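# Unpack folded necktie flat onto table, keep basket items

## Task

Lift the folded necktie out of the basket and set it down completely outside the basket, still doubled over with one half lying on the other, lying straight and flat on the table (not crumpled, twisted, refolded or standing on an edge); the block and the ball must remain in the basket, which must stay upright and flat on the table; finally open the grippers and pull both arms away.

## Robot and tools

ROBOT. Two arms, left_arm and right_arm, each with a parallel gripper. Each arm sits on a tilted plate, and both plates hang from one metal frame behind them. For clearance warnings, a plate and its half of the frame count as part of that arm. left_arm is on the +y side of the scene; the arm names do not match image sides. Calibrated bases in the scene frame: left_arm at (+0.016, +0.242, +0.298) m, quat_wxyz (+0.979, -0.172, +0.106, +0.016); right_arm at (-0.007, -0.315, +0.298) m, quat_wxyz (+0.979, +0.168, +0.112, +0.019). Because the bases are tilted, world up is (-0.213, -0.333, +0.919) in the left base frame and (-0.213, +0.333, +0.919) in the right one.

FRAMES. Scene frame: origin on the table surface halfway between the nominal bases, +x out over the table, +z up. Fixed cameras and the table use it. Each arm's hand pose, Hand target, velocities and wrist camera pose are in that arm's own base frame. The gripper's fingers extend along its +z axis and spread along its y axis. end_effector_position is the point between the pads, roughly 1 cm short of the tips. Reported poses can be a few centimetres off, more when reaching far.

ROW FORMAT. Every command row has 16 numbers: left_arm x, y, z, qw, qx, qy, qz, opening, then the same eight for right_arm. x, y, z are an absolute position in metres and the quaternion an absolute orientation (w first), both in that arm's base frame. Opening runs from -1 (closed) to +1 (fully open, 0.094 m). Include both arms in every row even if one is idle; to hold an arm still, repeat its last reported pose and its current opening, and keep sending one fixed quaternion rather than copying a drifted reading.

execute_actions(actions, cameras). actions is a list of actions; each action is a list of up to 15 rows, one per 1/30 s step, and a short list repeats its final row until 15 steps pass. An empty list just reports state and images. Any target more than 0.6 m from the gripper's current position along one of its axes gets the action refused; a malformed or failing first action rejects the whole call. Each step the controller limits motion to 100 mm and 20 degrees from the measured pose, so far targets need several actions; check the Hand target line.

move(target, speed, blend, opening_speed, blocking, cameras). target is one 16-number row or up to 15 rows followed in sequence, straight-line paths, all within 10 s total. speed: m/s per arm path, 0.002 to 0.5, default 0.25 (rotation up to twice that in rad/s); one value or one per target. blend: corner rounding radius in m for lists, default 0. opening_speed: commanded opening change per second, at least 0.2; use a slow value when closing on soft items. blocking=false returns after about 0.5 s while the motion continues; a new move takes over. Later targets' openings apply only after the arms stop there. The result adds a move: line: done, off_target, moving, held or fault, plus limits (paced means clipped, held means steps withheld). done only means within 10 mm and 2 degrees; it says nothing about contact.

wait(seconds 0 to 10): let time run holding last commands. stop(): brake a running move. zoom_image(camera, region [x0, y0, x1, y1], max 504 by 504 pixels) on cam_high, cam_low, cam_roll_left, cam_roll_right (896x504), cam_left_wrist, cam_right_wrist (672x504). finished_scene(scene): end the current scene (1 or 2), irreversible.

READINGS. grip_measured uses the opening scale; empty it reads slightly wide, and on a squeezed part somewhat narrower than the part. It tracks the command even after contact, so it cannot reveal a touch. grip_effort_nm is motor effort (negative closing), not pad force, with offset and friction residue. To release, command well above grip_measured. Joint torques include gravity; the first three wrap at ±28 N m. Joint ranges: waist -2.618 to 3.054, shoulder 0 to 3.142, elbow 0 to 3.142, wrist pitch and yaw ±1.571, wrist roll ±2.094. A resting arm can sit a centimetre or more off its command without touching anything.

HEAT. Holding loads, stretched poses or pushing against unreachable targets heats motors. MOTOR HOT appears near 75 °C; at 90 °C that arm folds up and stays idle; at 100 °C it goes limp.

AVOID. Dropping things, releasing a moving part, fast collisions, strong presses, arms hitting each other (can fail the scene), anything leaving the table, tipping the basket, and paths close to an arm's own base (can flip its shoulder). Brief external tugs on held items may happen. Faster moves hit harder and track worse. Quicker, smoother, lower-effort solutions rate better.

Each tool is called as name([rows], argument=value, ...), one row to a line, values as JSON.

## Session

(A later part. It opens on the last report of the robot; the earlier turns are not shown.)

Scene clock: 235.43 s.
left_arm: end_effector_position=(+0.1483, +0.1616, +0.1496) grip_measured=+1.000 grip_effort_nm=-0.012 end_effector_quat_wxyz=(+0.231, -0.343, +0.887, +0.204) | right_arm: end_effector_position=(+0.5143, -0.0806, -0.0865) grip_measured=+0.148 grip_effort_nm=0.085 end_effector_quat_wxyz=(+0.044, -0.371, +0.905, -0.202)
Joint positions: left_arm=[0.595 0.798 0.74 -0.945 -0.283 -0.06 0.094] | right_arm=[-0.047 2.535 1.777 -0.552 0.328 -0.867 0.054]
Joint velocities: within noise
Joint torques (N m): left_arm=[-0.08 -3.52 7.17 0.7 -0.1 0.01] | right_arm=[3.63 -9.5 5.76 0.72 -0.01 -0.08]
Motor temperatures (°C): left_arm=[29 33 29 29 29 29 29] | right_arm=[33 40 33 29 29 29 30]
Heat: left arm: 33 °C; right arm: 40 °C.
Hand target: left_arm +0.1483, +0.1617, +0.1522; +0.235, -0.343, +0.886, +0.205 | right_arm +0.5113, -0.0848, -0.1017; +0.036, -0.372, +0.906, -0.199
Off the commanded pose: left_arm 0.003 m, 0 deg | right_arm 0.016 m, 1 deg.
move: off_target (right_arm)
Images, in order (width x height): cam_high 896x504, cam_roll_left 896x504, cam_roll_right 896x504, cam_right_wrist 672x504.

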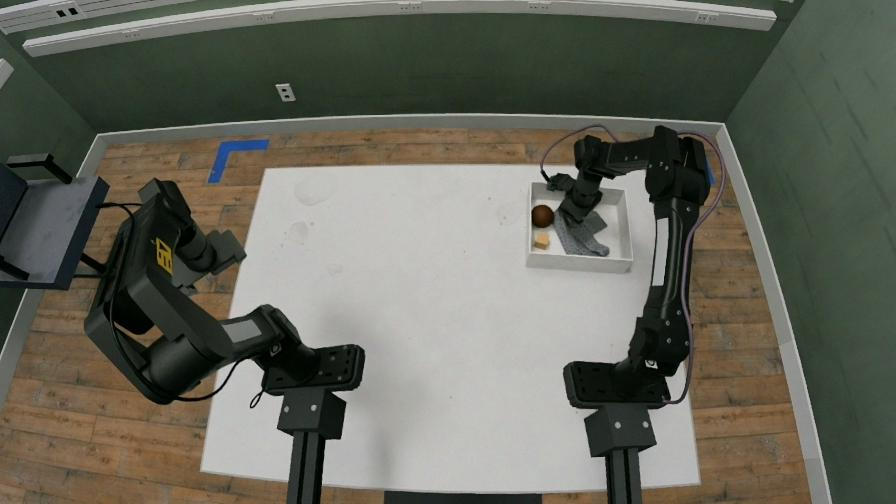

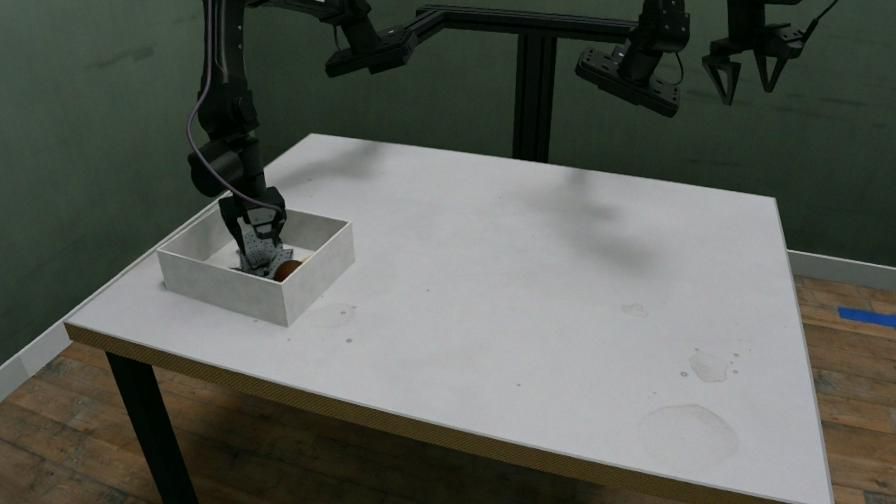

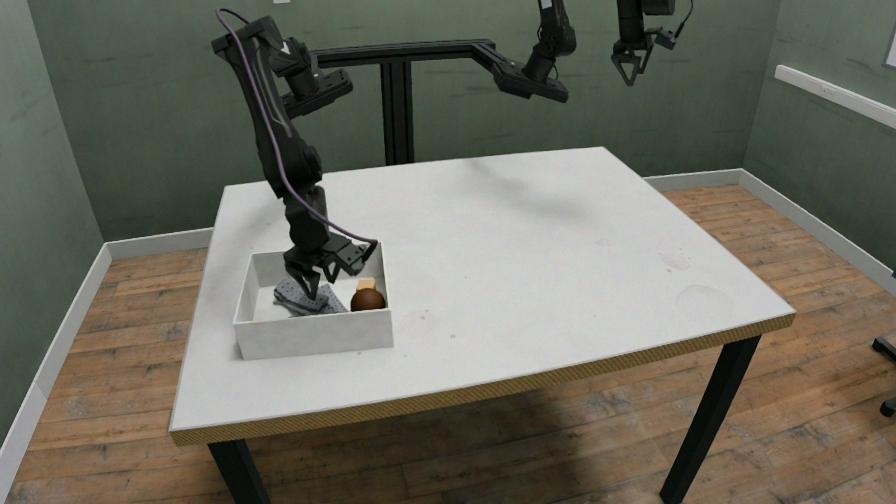

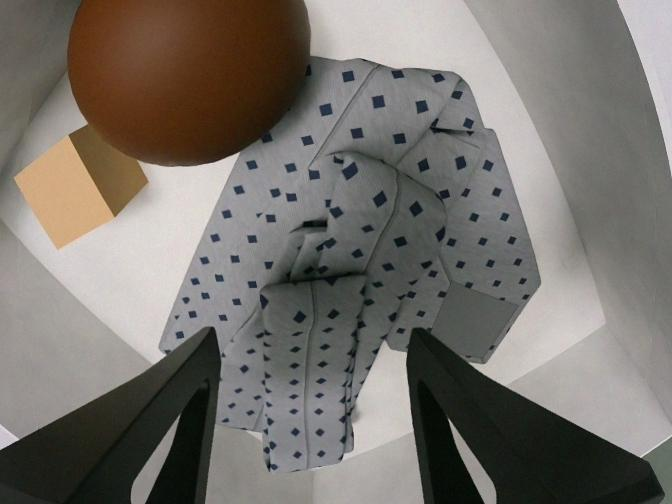

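move(target=[0.1483,0.1617,0.1522,0.235,-0.343,0.886,0.205,1.0,0.5125,-0.0995,-0.129,0.036,-0.372,0.906,-0.199,0.1], speed=0.05, cameras=["cam_roll_left","cam_roll_right","cam_right_wrist"])

zoom_image(camera="cam_roll_left", region=[190, 190, 320, 300])

zoom_image(camera="cam_roll_right", region=[250, 240, 380, 330])

Scene clock: 249.50 s.
left_arm: end_effector_position=(+0.1483, +0.1616, +0.1496) grip_measured=+1.000 grip_effort_nm=-0.017 end_effector_quat_wxyz=(+0.231, -0.343, +0.887, +0.204) | right_arm: end_effector_position=(+0.5126, -0.0969, -0.1156) grip_measured=+0.102 grip_effort_nm=-0.129 end_effector_quat_wxyz=(+0.038, -0.371, +0.905, -0.203)
Joint positions: left_arm=[0.595 0.798 0.74 -0.945 -0.283 -0.06 0.094] | right_arm=[-0.078 2.601 1.777 -0.484 0.328 -0.899 0.052]
Joint velocities: within noise
Joint torques (N m): left_arm=[-0.08 -3.51 7.2 0.69 -0.1 0.02] | right_arm=[3.66 -9.51 6.11 0.69 -0.09 -0.07]
Motor temperatures (°C): left_arm=[29 33 29 29 29 29 29] | right_arm=[33 37 33 30 29 29 30]
Heat: left arm: 33 °C; right arm: 37 °C.
Hand target: left_arm +0.1483, +0.1617, +0.1522; +0.235, -0.343, +0.886, +0.205 | right_arm +0.5120, -0.0993, -0.1287; +0.036, -0.372, +0.906, -0.199
Off the commanded pose: left_arm 0.003 m, 0 deg | right_arm 0.014 m, 1 deg.
move: off_target (right_arm)
Images, in order (width x height): cam_roll_left 896x504, cam_roll_right 896x504, cam_right_wrist 672x504.

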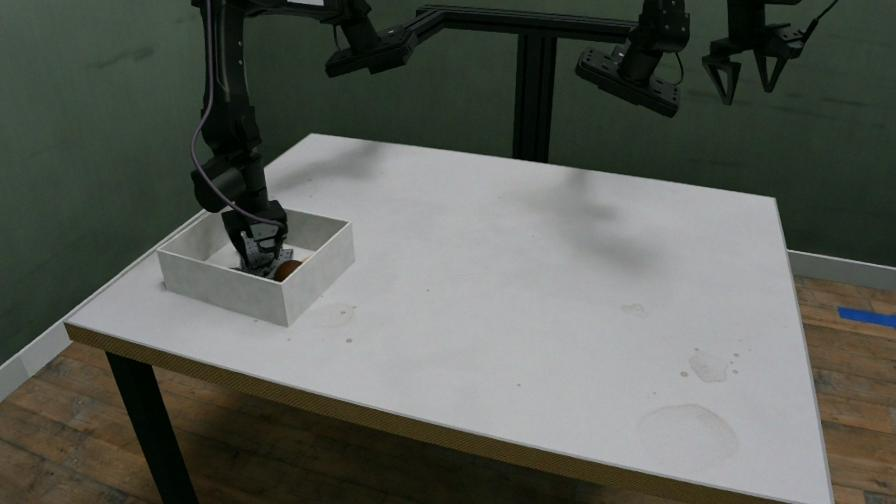

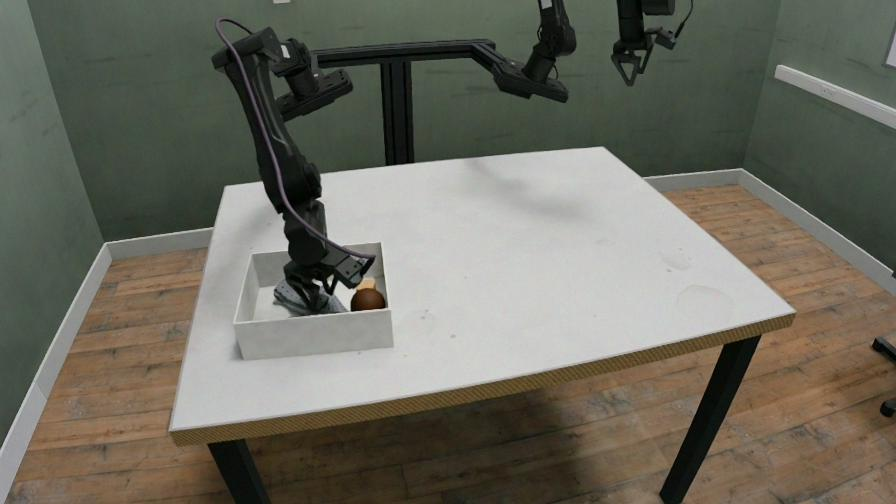

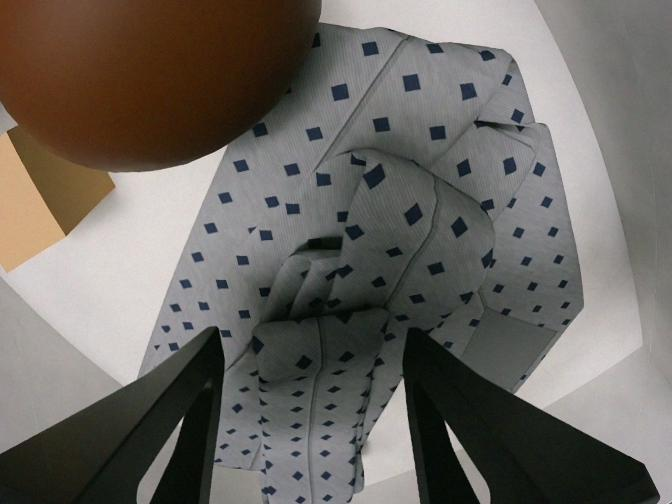

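Scaled by 3.877.

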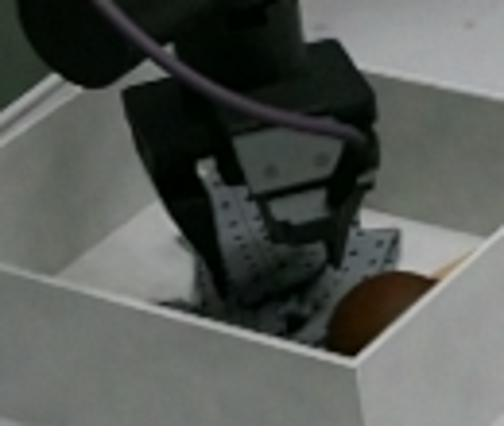

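Scaled by 3.877.

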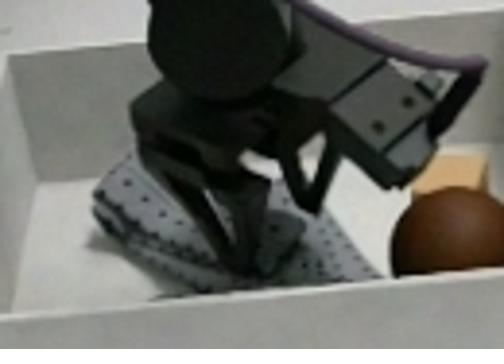

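move([
  [0.1483,0.1617,0.1522,0.235,-0.343,0.886,0.205,1.0,0.511,-0.105,-0.136,0.036,-0.372,0.906,-0.199,0.1],
  [0.1483,0.1617,0.1522,0.235,-0.343,0.886,0.205,1.0,0.511,-0.105,-0.136,0.036,-0.372,0.906,-0.199,-1.0],
], speed=0.05, opening_speed=0.8, cameras=["cam_roll_left","cam_roll_right","cam_right_wrist"])

zoom_image(camera="cam_right_wrist", region=[184, 150, 488, 504])

Scene clock: 260.60 s.
left_arm: end_effector_position=(+0.1483, +0.1616, +0.1496) grip_measured=+1.000 grip_effort_nm=-0.022 end_effector_quat_wxyz=(+0.231, -0.343, +0.887, +0.204) | right_arm: end_effector_position=(+0.5151, -0.1031, -0.1192) grip_measured=-0.891 grip_effort_nm=-1.018 end_effector_quat_wxyz=(+0.043, -0.369, +0.905, -0.208)
Joint positions: left_arm=[0.595 0.798 0.74 -0.945 -0.283 -0.06 0.094] | right_arm=[-0.09 2.612 1.777 -0.457 0.328 -0.912 0.005]
Joint velocities: within noise
Joint torques (N m): left_arm=[-0.1 -3.54 7.16 0.69 -0.09 0.02] | right_arm=[3.62 -9.4 5.37 0.71 -0.12 -0.06]
Motor temperatures (°C): left_arm=[29 33 29 29 29 29 29] | right_arm=[33 37 33 30 29 29 30]
Heat: left arm: 33 °C; right arm: 37 °C.
Hand target: left_arm +0.1483, +0.1617, +0.1522; +0.235, -0.343, +0.886, +0.205 | right_arm +0.5104, -0.1047, -0.1355; +0.036, -0.372, +0.906, -0.199
Off the commanded pose: left_arm 0.003 m, 0 deg | right_arm 0.017 m, 1 deg.
move: off_target (right_arm); target 2's new opening was sent with right_arm's hand 0.017 m and 1 deg from that target
Images, in order (width x height): cam_roll_left 896x504, cam_roll_right 896x504, cam_right_wrist 672x504.

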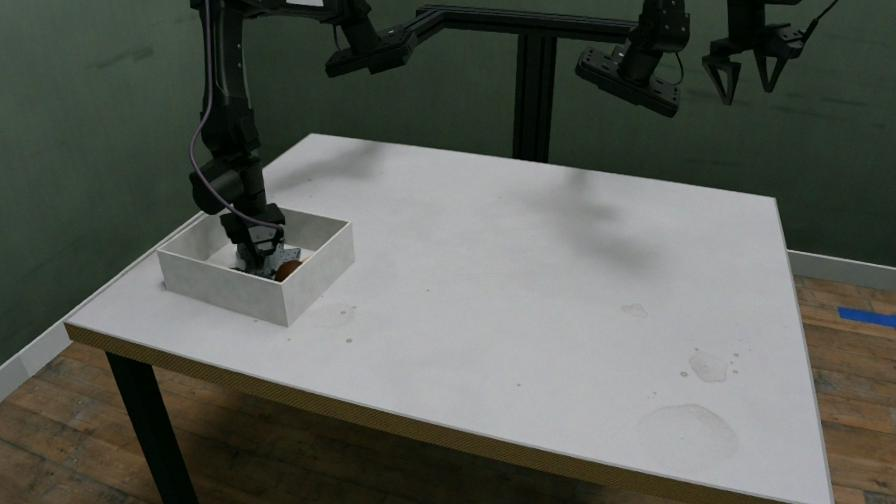

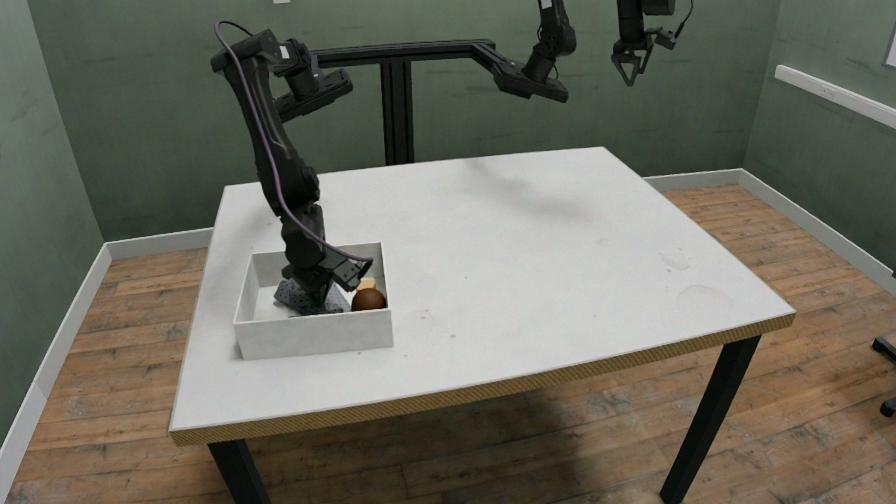

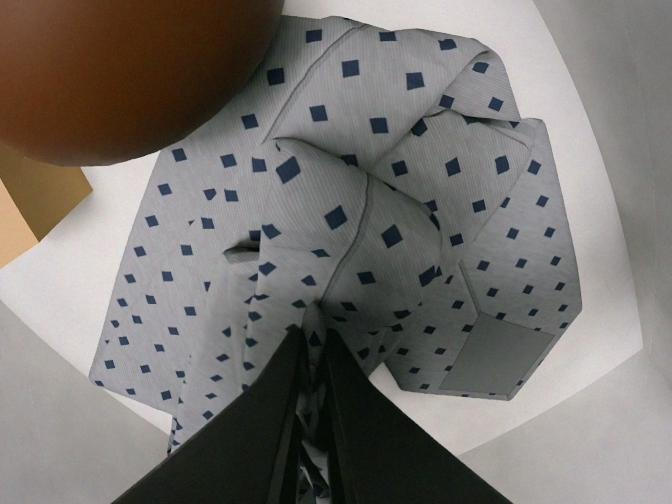

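Scaled by 1.424 from the camera's 672x504 image, which has a finer 960x720 frame.

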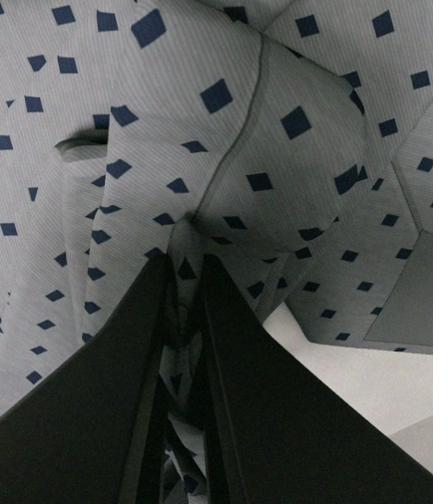

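move(target=[0.1483,0.1617,0.1522,0.235,-0.343,0.886,0.205,1.0,0.500,-0.080,-0.065,0.036,-0.372,0.906,-0.199,-1.0], speed=0.06, cameras=["cam_roll_left","cam_roll_right","cam_right_wrist"])

zoom_image(camera="cam_roll_left", region=[190, 190, 320, 300])

zoom_image(camera="cam_roll_right", region=[250, 240, 380, 330])

Scene clock: 266.80 s.
left_arm: end_effector_position=(+0.1483, +0.1616, +0.1496) grip_measured=+1.000 grip_effort_nm=-0.017 end_effector_quat_wxyz=(+0.231, -0.343, +0.887, +0.204) | right_arm: end_effector_position=(+0.5060, -0.0893, -0.0715) grip_measured=-0.894 grip_effort_nm=-1.057 end_effector_quat_wxyz=(+0.041, -0.366, +0.907, -0.202)
Joint positions: left_arm=[0.595 0.798 0.74 -0.945 -0.283 -0.06 0.094] | right_arm=[-0.065 2.479 1.736 -0.567 0.328 -0.875 0.005]
Joint velocities: within noise
Joint torques (N m): left_arm=[-0.09 -3.52 7.21 0.7 -0.09 0.03] | right_arm=[5.41 -14.23 3.92 0.34 0.02 0.11]
Motor temperatures (°C): left_arm=[29 33 29 30 29 29 29] | right_arm=[33 37 33 30 29 29 30]
Heat: left arm: 33 °C; right arm: 37 °C.
Hand target: left_arm +0.1483, +0.1617, +0.1522; +0.235, -0.343, +0.886, +0.205 | right_arm +0.5001, -0.0804, -0.0654; +0.036, -0.372, +0.906, -0.199
Off the commanded pose: left_arm 0.003 m, 0 deg | right_arm 0.013 m, 1 deg.
move: off_target (right_arm)
Images, in order (width x height): cam_roll_left 896x504, cam_roll_right 896x504, cam_right_wrist 672x504.

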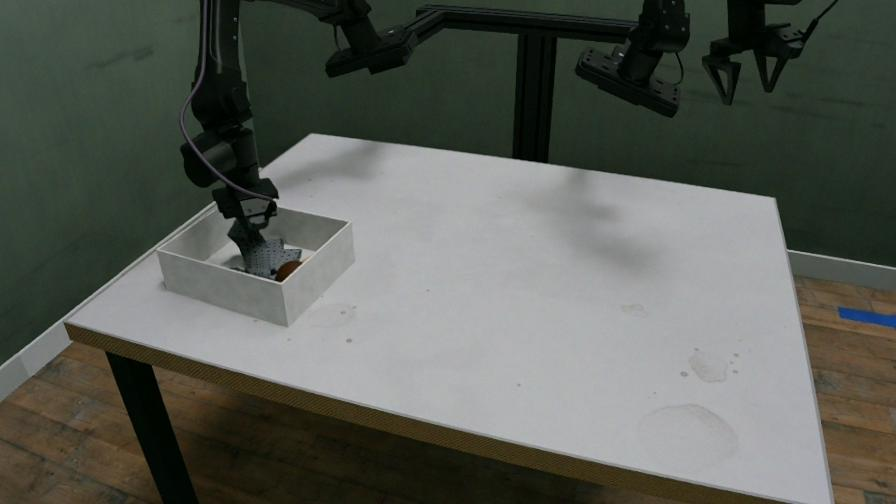

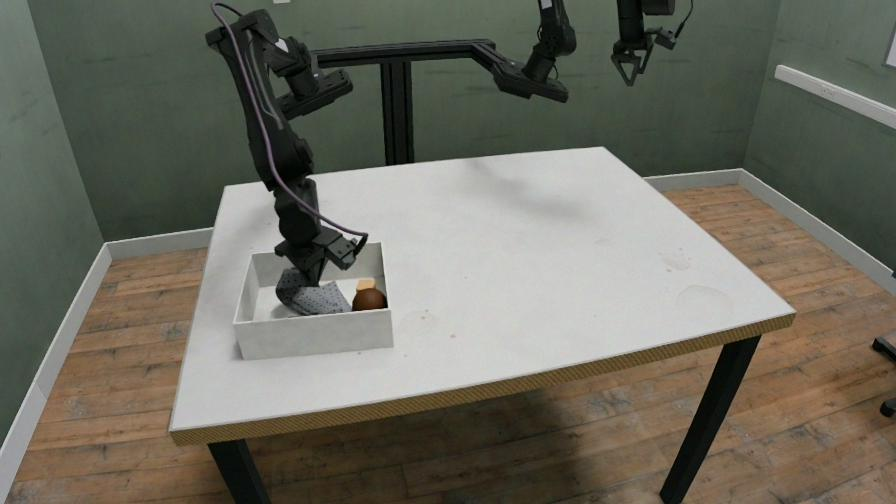

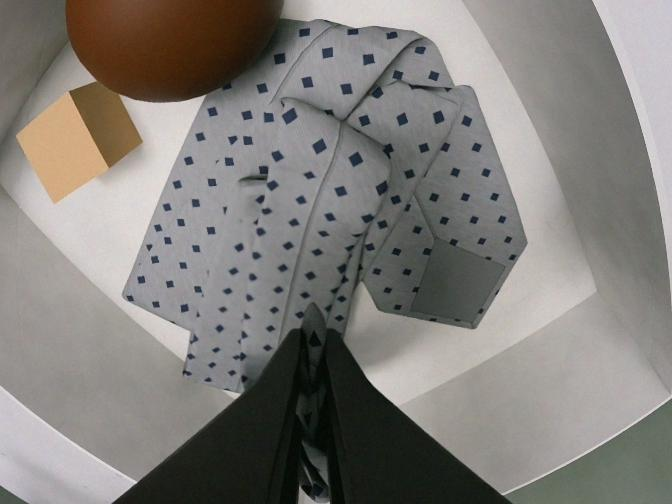

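Scaled by 3.877.

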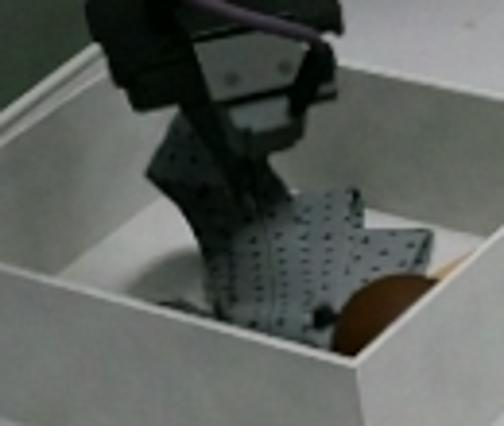

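Scaled by 3.877.

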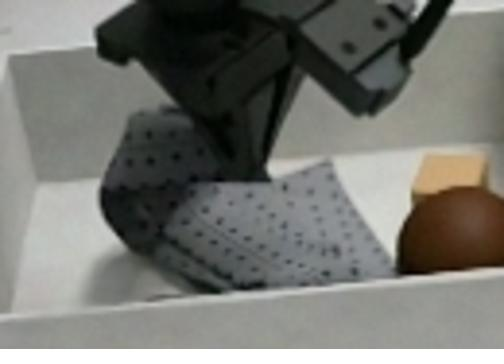

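move(target=[0.1483,0.1617,0.1522,0.235,-0.343,0.886,0.205,1.0,0.44,0.02,0.21,0.036,-0.372,0.906,-0.199,-1.0], speed=0.12)

zoom_image(camera="cam_roll_left", region=[100, 40, 400, 330])

zoom_image(camera="cam_right_wrist", region=[184, 150, 488, 504])

Scene clock: 276.40 s.
left_arm: end_effector_position=(+0.1483, +0.1616, +0.1496) grip_measured=+1.000 grip_effort_nm=-0.022 end_effector_quat_wxyz=(+0.231, -0.343, +0.887, +0.204) | right_arm: end_effector_position=(+0.4442, +0.0149, +0.2054) grip_measured=-0.895 grip_effort_nm=-1.057 end_effector_quat_wxyz=(+0.049, -0.369, +0.906, -0.199)
Joint positions: left_arm=[0.595 0.798 0.74 -0.945 -0.283 -0.06 0.094] | right_arm=[0.177 2.143 2.297 -1.537 0.37 -0.633 0.005]
Joint velocities: within noise
Joint torques (N m): left_arm=[-0.1 -3.48 7.15 0.71 -0.09 0.02] | right_arm=[5.19 -11.23 8.14 0.35 0.11 0.11]
Motor temperatures (°C): left_arm=[29 33 29 30 29 29 29] | right_arm=[33 38 33 29 29 29 31]
Heat: left arm: 33 °C; right arm: 38 °C.
Hand target: left_arm +0.1483, +0.1617, +0.1522; +0.235, -0.343, +0.886, +0.205 | right_arm +0.4399, +0.0198, +0.2096; +0.046, -0.374, +0.904, -0.202
Off the commanded pose: left_arm 0.003 m, 0 deg | right_arm 0.008 m, 2 deg.
joint sent to its limit (right arm) — joint 4 (wrist pitch), lower limit. The joint targets still meet the commanded pose.
move: done

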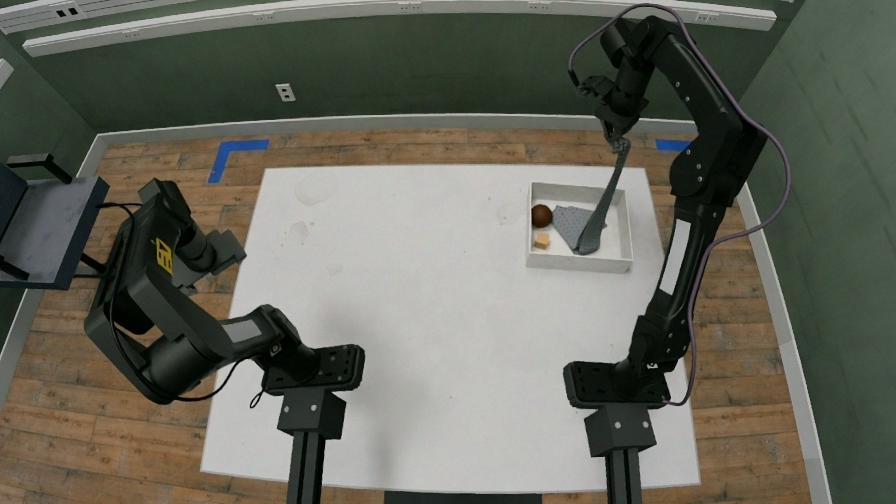

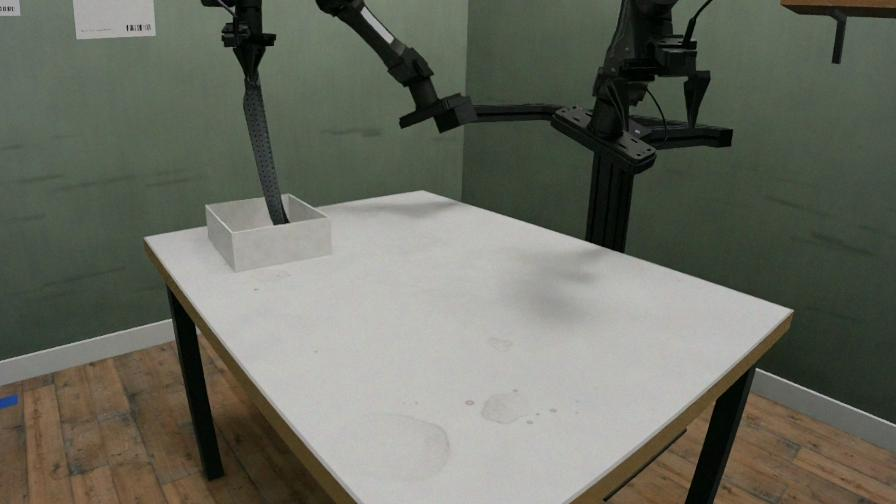

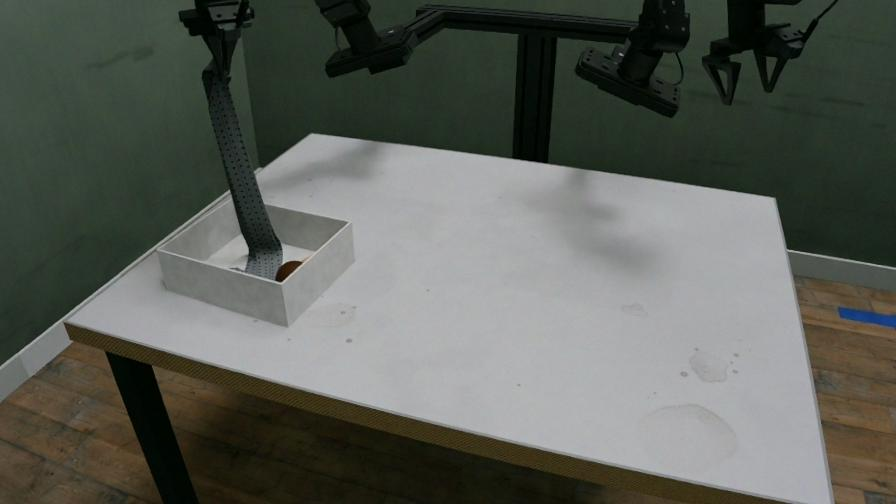

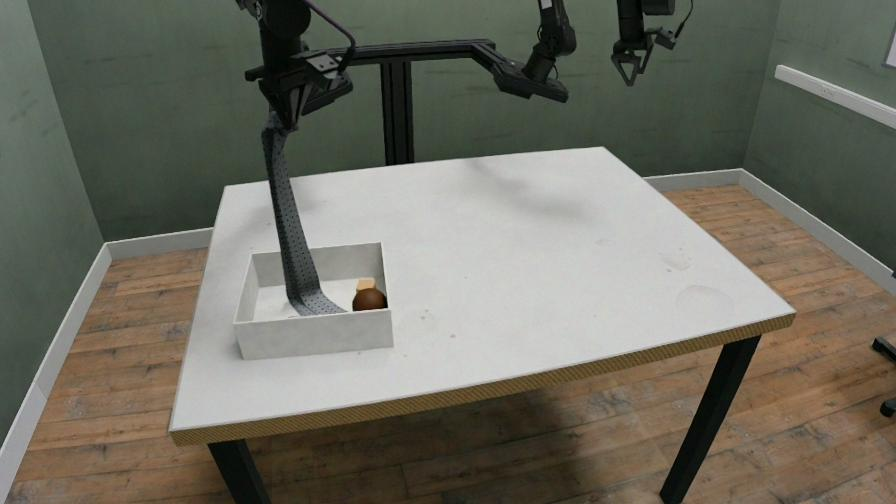

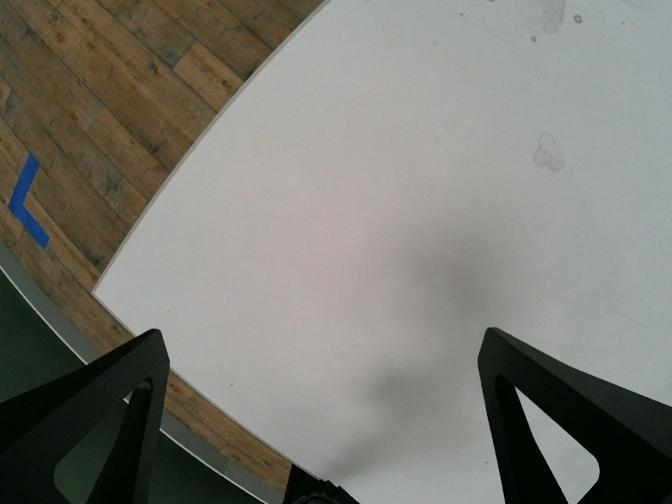

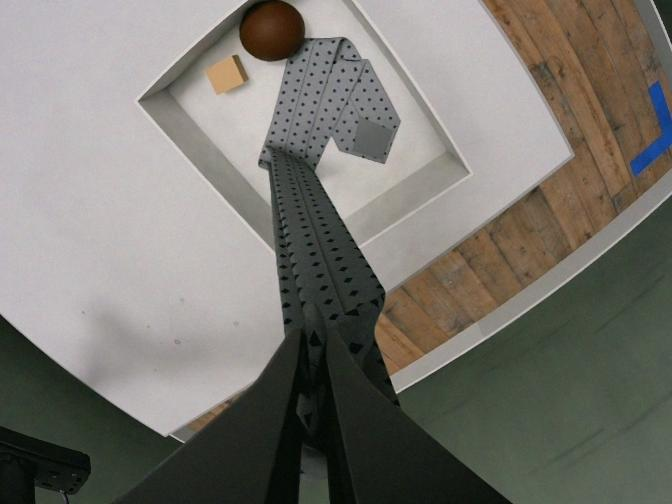

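Scaled by 1.680.

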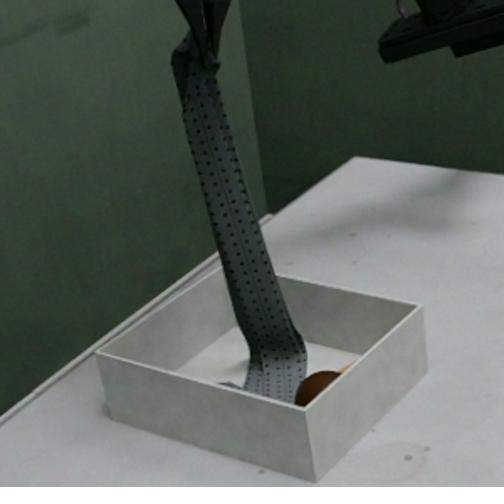

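Scaled by 1.424 from the camera's 672x504 image, which has a finer 960x720 frame.

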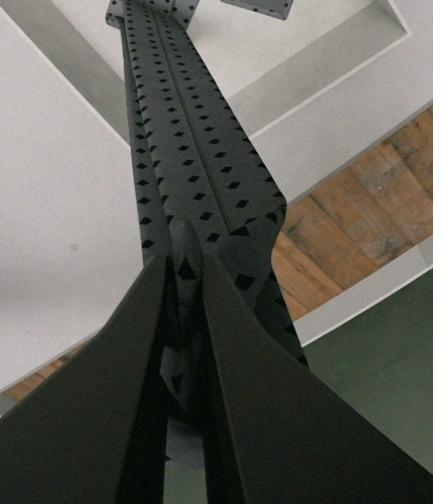

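move([
  [0.1483,0.1617,0.1522,0.235,-0.343,0.886,0.205,1.0,0.374,0.082,0.277,0.484,-0.4217,0.7666,0.0137,-1.0],
  [0.1483,0.1617,0.1522,0.235,-0.343,0.886,0.205,1.0,0.287,0.138,0.389,0.484,-0.4217,0.7666,0.0137,-1.0],
], speed=0.12, blend=0.03)

Scene clock: 310.47 s.
left_arm: end_effector_position=(+0.1483, +0.1616, +0.1496) grip_measured=+1.000 grip_effort_nm=-0.012 end_effector_quat_wxyz=(+0.231, -0.343, +0.887, +0.204) | right_arm: end_effector_position=(+0.2938, +0.1361, +0.3834) grip_measured=-0.895 grip_effort_nm=-1.053 end_effector_quat_wxyz=(+0.484, -0.420, +0.768, +0.010)
Joint positions: left_arm=[0.595 0.798 0.74 -0.945 -0.283 -0.06 0.094] | right_arm=[0.353 1.164 1.585 -0.988 -0.142 -0.57 0.005]
Joint velocities: within noise
Joint torques (N m): left_arm=[-0.12 -3.54 7.15 0.7 -0.1 0.03] | right_arm=[2.22 -3.47 9.72 1.61 -0.29 0.1]
Motor temperatures (°C): left_arm=[29 33 29 30 29 29 29] | right_arm=[33 38 34 30 29 29 31]
Heat: left arm: 33 °C; right arm: 38 °C.
Hand target: left_arm +0.1483, +0.1617, +0.1522; +0.235, -0.343, +0.886, +0.205 | right_arm +0.2870, +0.1378, +0.3889; +0.484, -0.422, +0.766, +0.014
Off the commanded pose: left_arm 0.003 m, 0 deg | right_arm 0.009 m, 1 deg.
move: done

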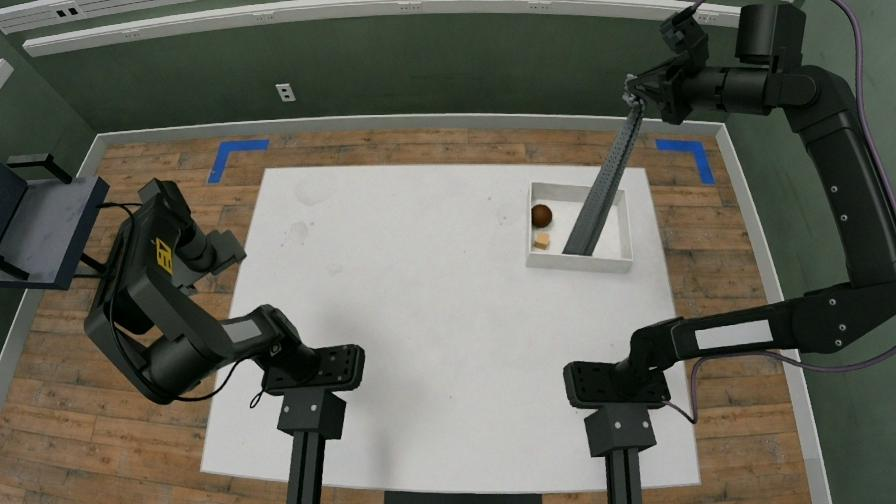

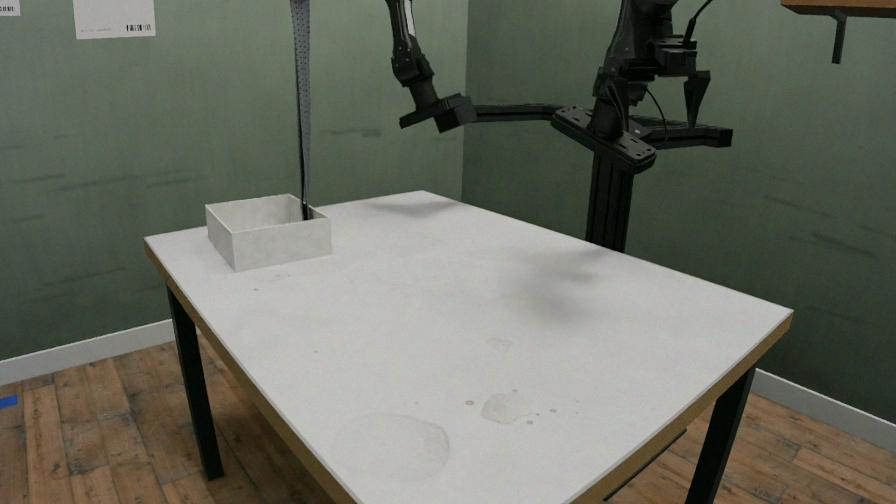

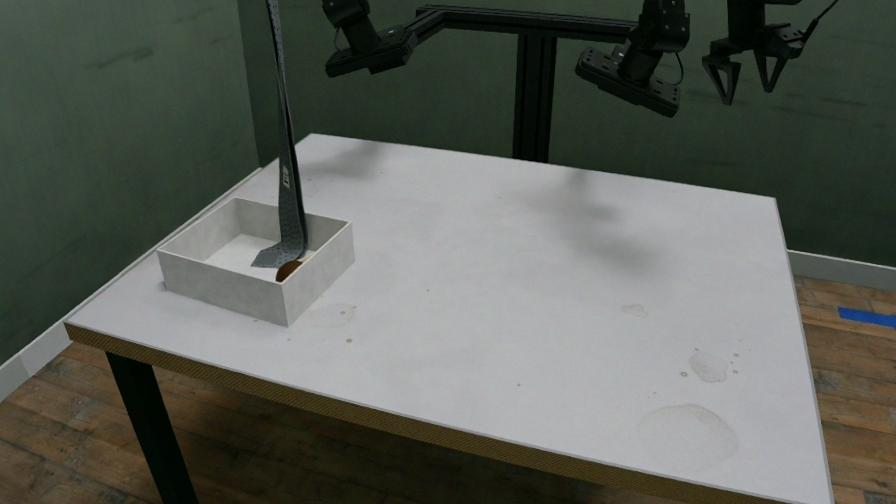

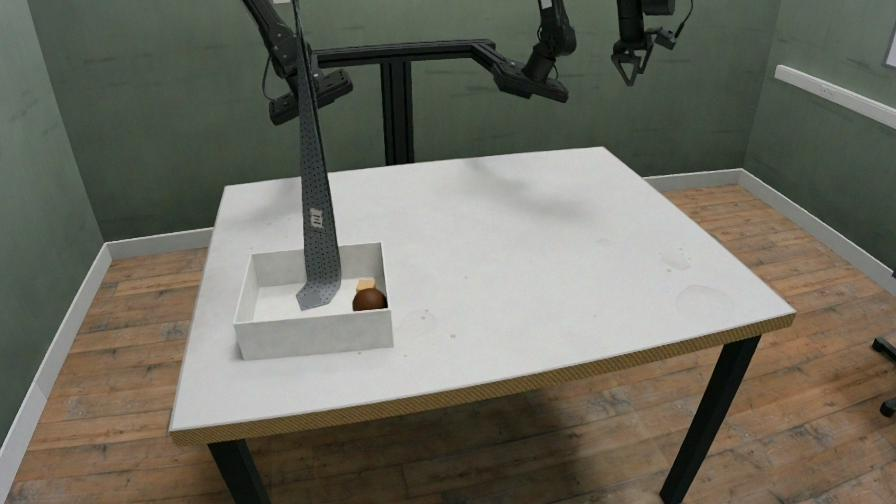

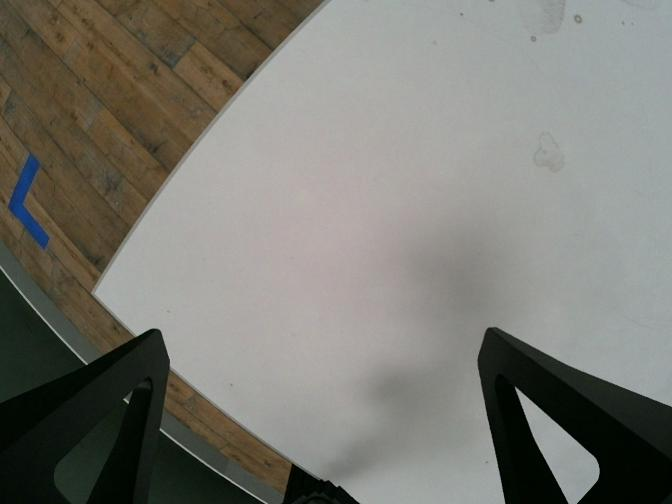

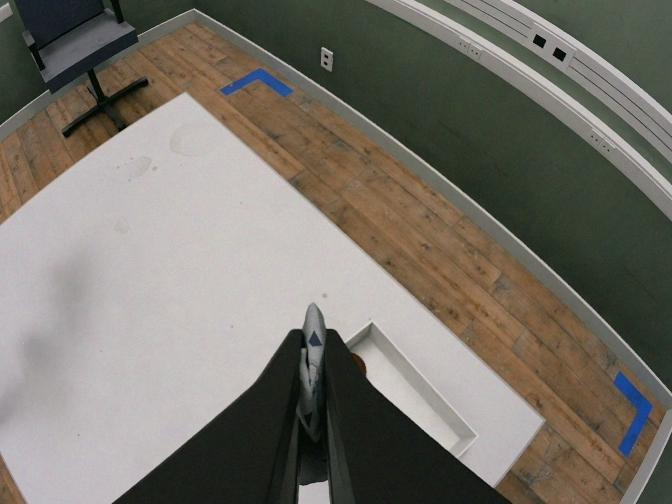

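move(target=[0.1483,0.1617,0.1522,0.235,-0.343,0.886,0.205,1.0,0.2466,0.1804,0.473,0.484,-0.4217,0.7666,0.0137,-1.0], speed=0.12)

Scene clock: 320.37 s.
left_arm: end_effector_position=(+0.1483, +0.1616, +0.1496) grip_measured=+1.000 grip_effort_nm=-0.022 end_effector_quat_wxyz=(+0.231, -0.343, +0.887, +0.204) | right_arm: end_effector_position=(+0.2514, +0.1800, +0.4722) grip_measured=-0.895 grip_effort_nm=-1.057 end_effector_quat_wxyz=(+0.487, -0.419, +0.766, +0.011)
Joint positions: left_arm=[0.595 0.798 0.74 -0.945 -0.283 -0.06 0.094] | right_arm=[0.708 1.425 2.271 -1.405 0.156 -0.381 0.005]
Joint velocities: within noise
Joint torques (N m): left_arm=[-0.09 -3.54 7.19 0.69 -0.09 0.02] | right_arm=[2.41 -1.44 6.84 1.73 -0.15 0.09]
Motor temperatures (°C): left_arm=[29 32 29 30 29 29 29] | right_arm=[33 36 35 31 29 29 31]
Heat: left arm: 32 °C; right arm: 36 °C.
Hand target: left_arm +0.1483, +0.1617, +0.1522; +0.235, -0.343, +0.886, +0.205 | right_arm +0.2467, +0.1804, +0.4728; +0.484, -0.422, +0.766, +0.014
Off the commanded pose: left_arm 0.003 m, 0 deg | right_arm 0.005 m, 1 deg.
move: done

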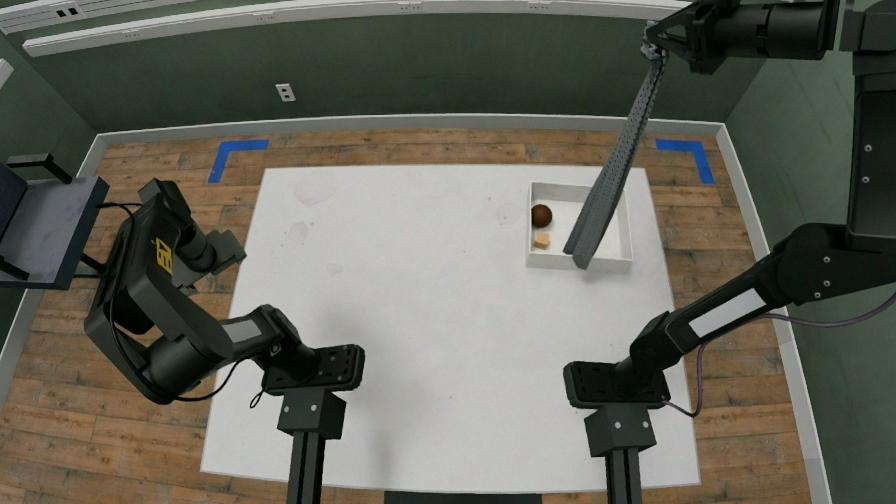

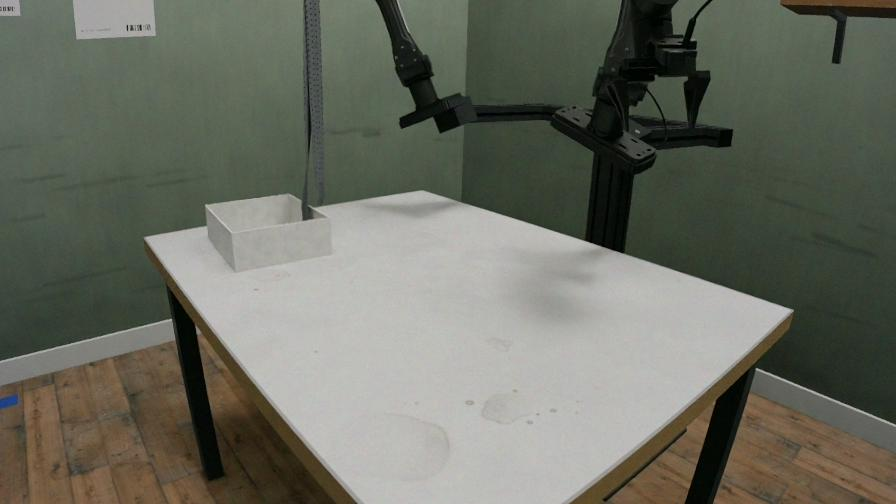

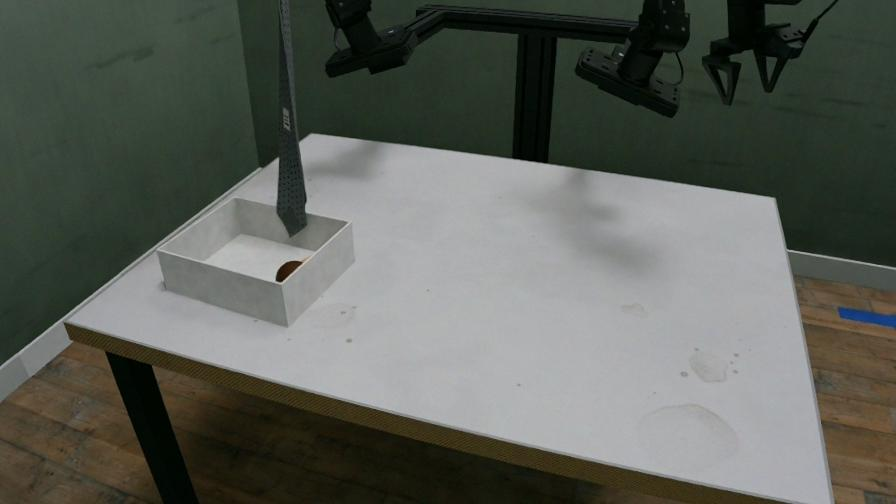

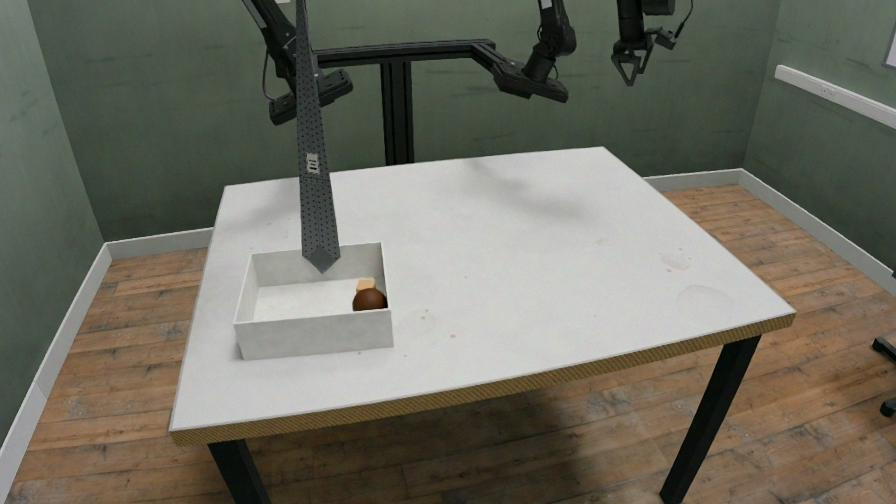

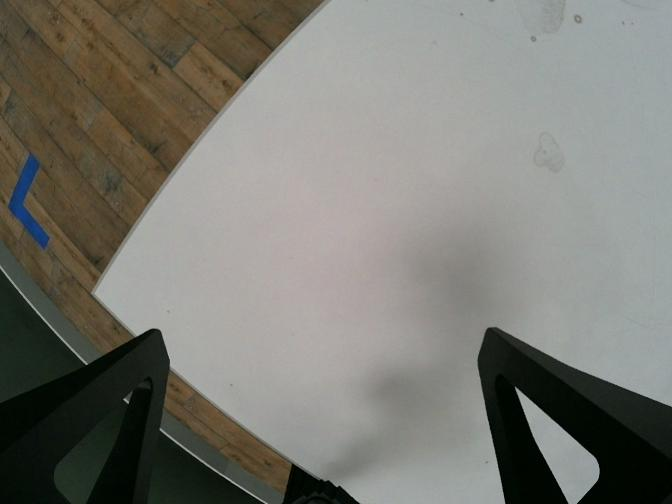

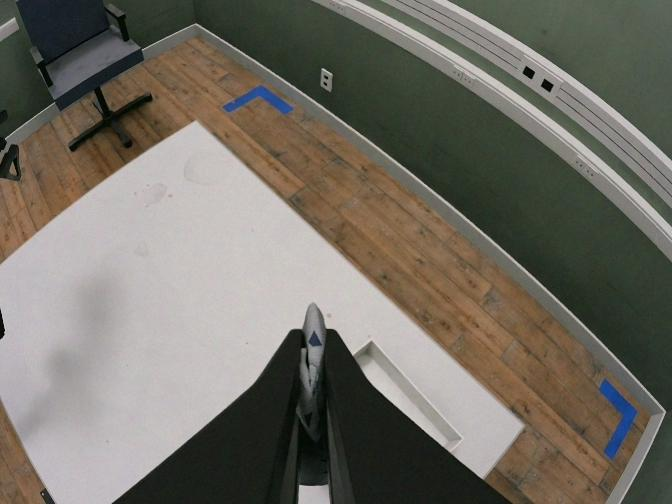

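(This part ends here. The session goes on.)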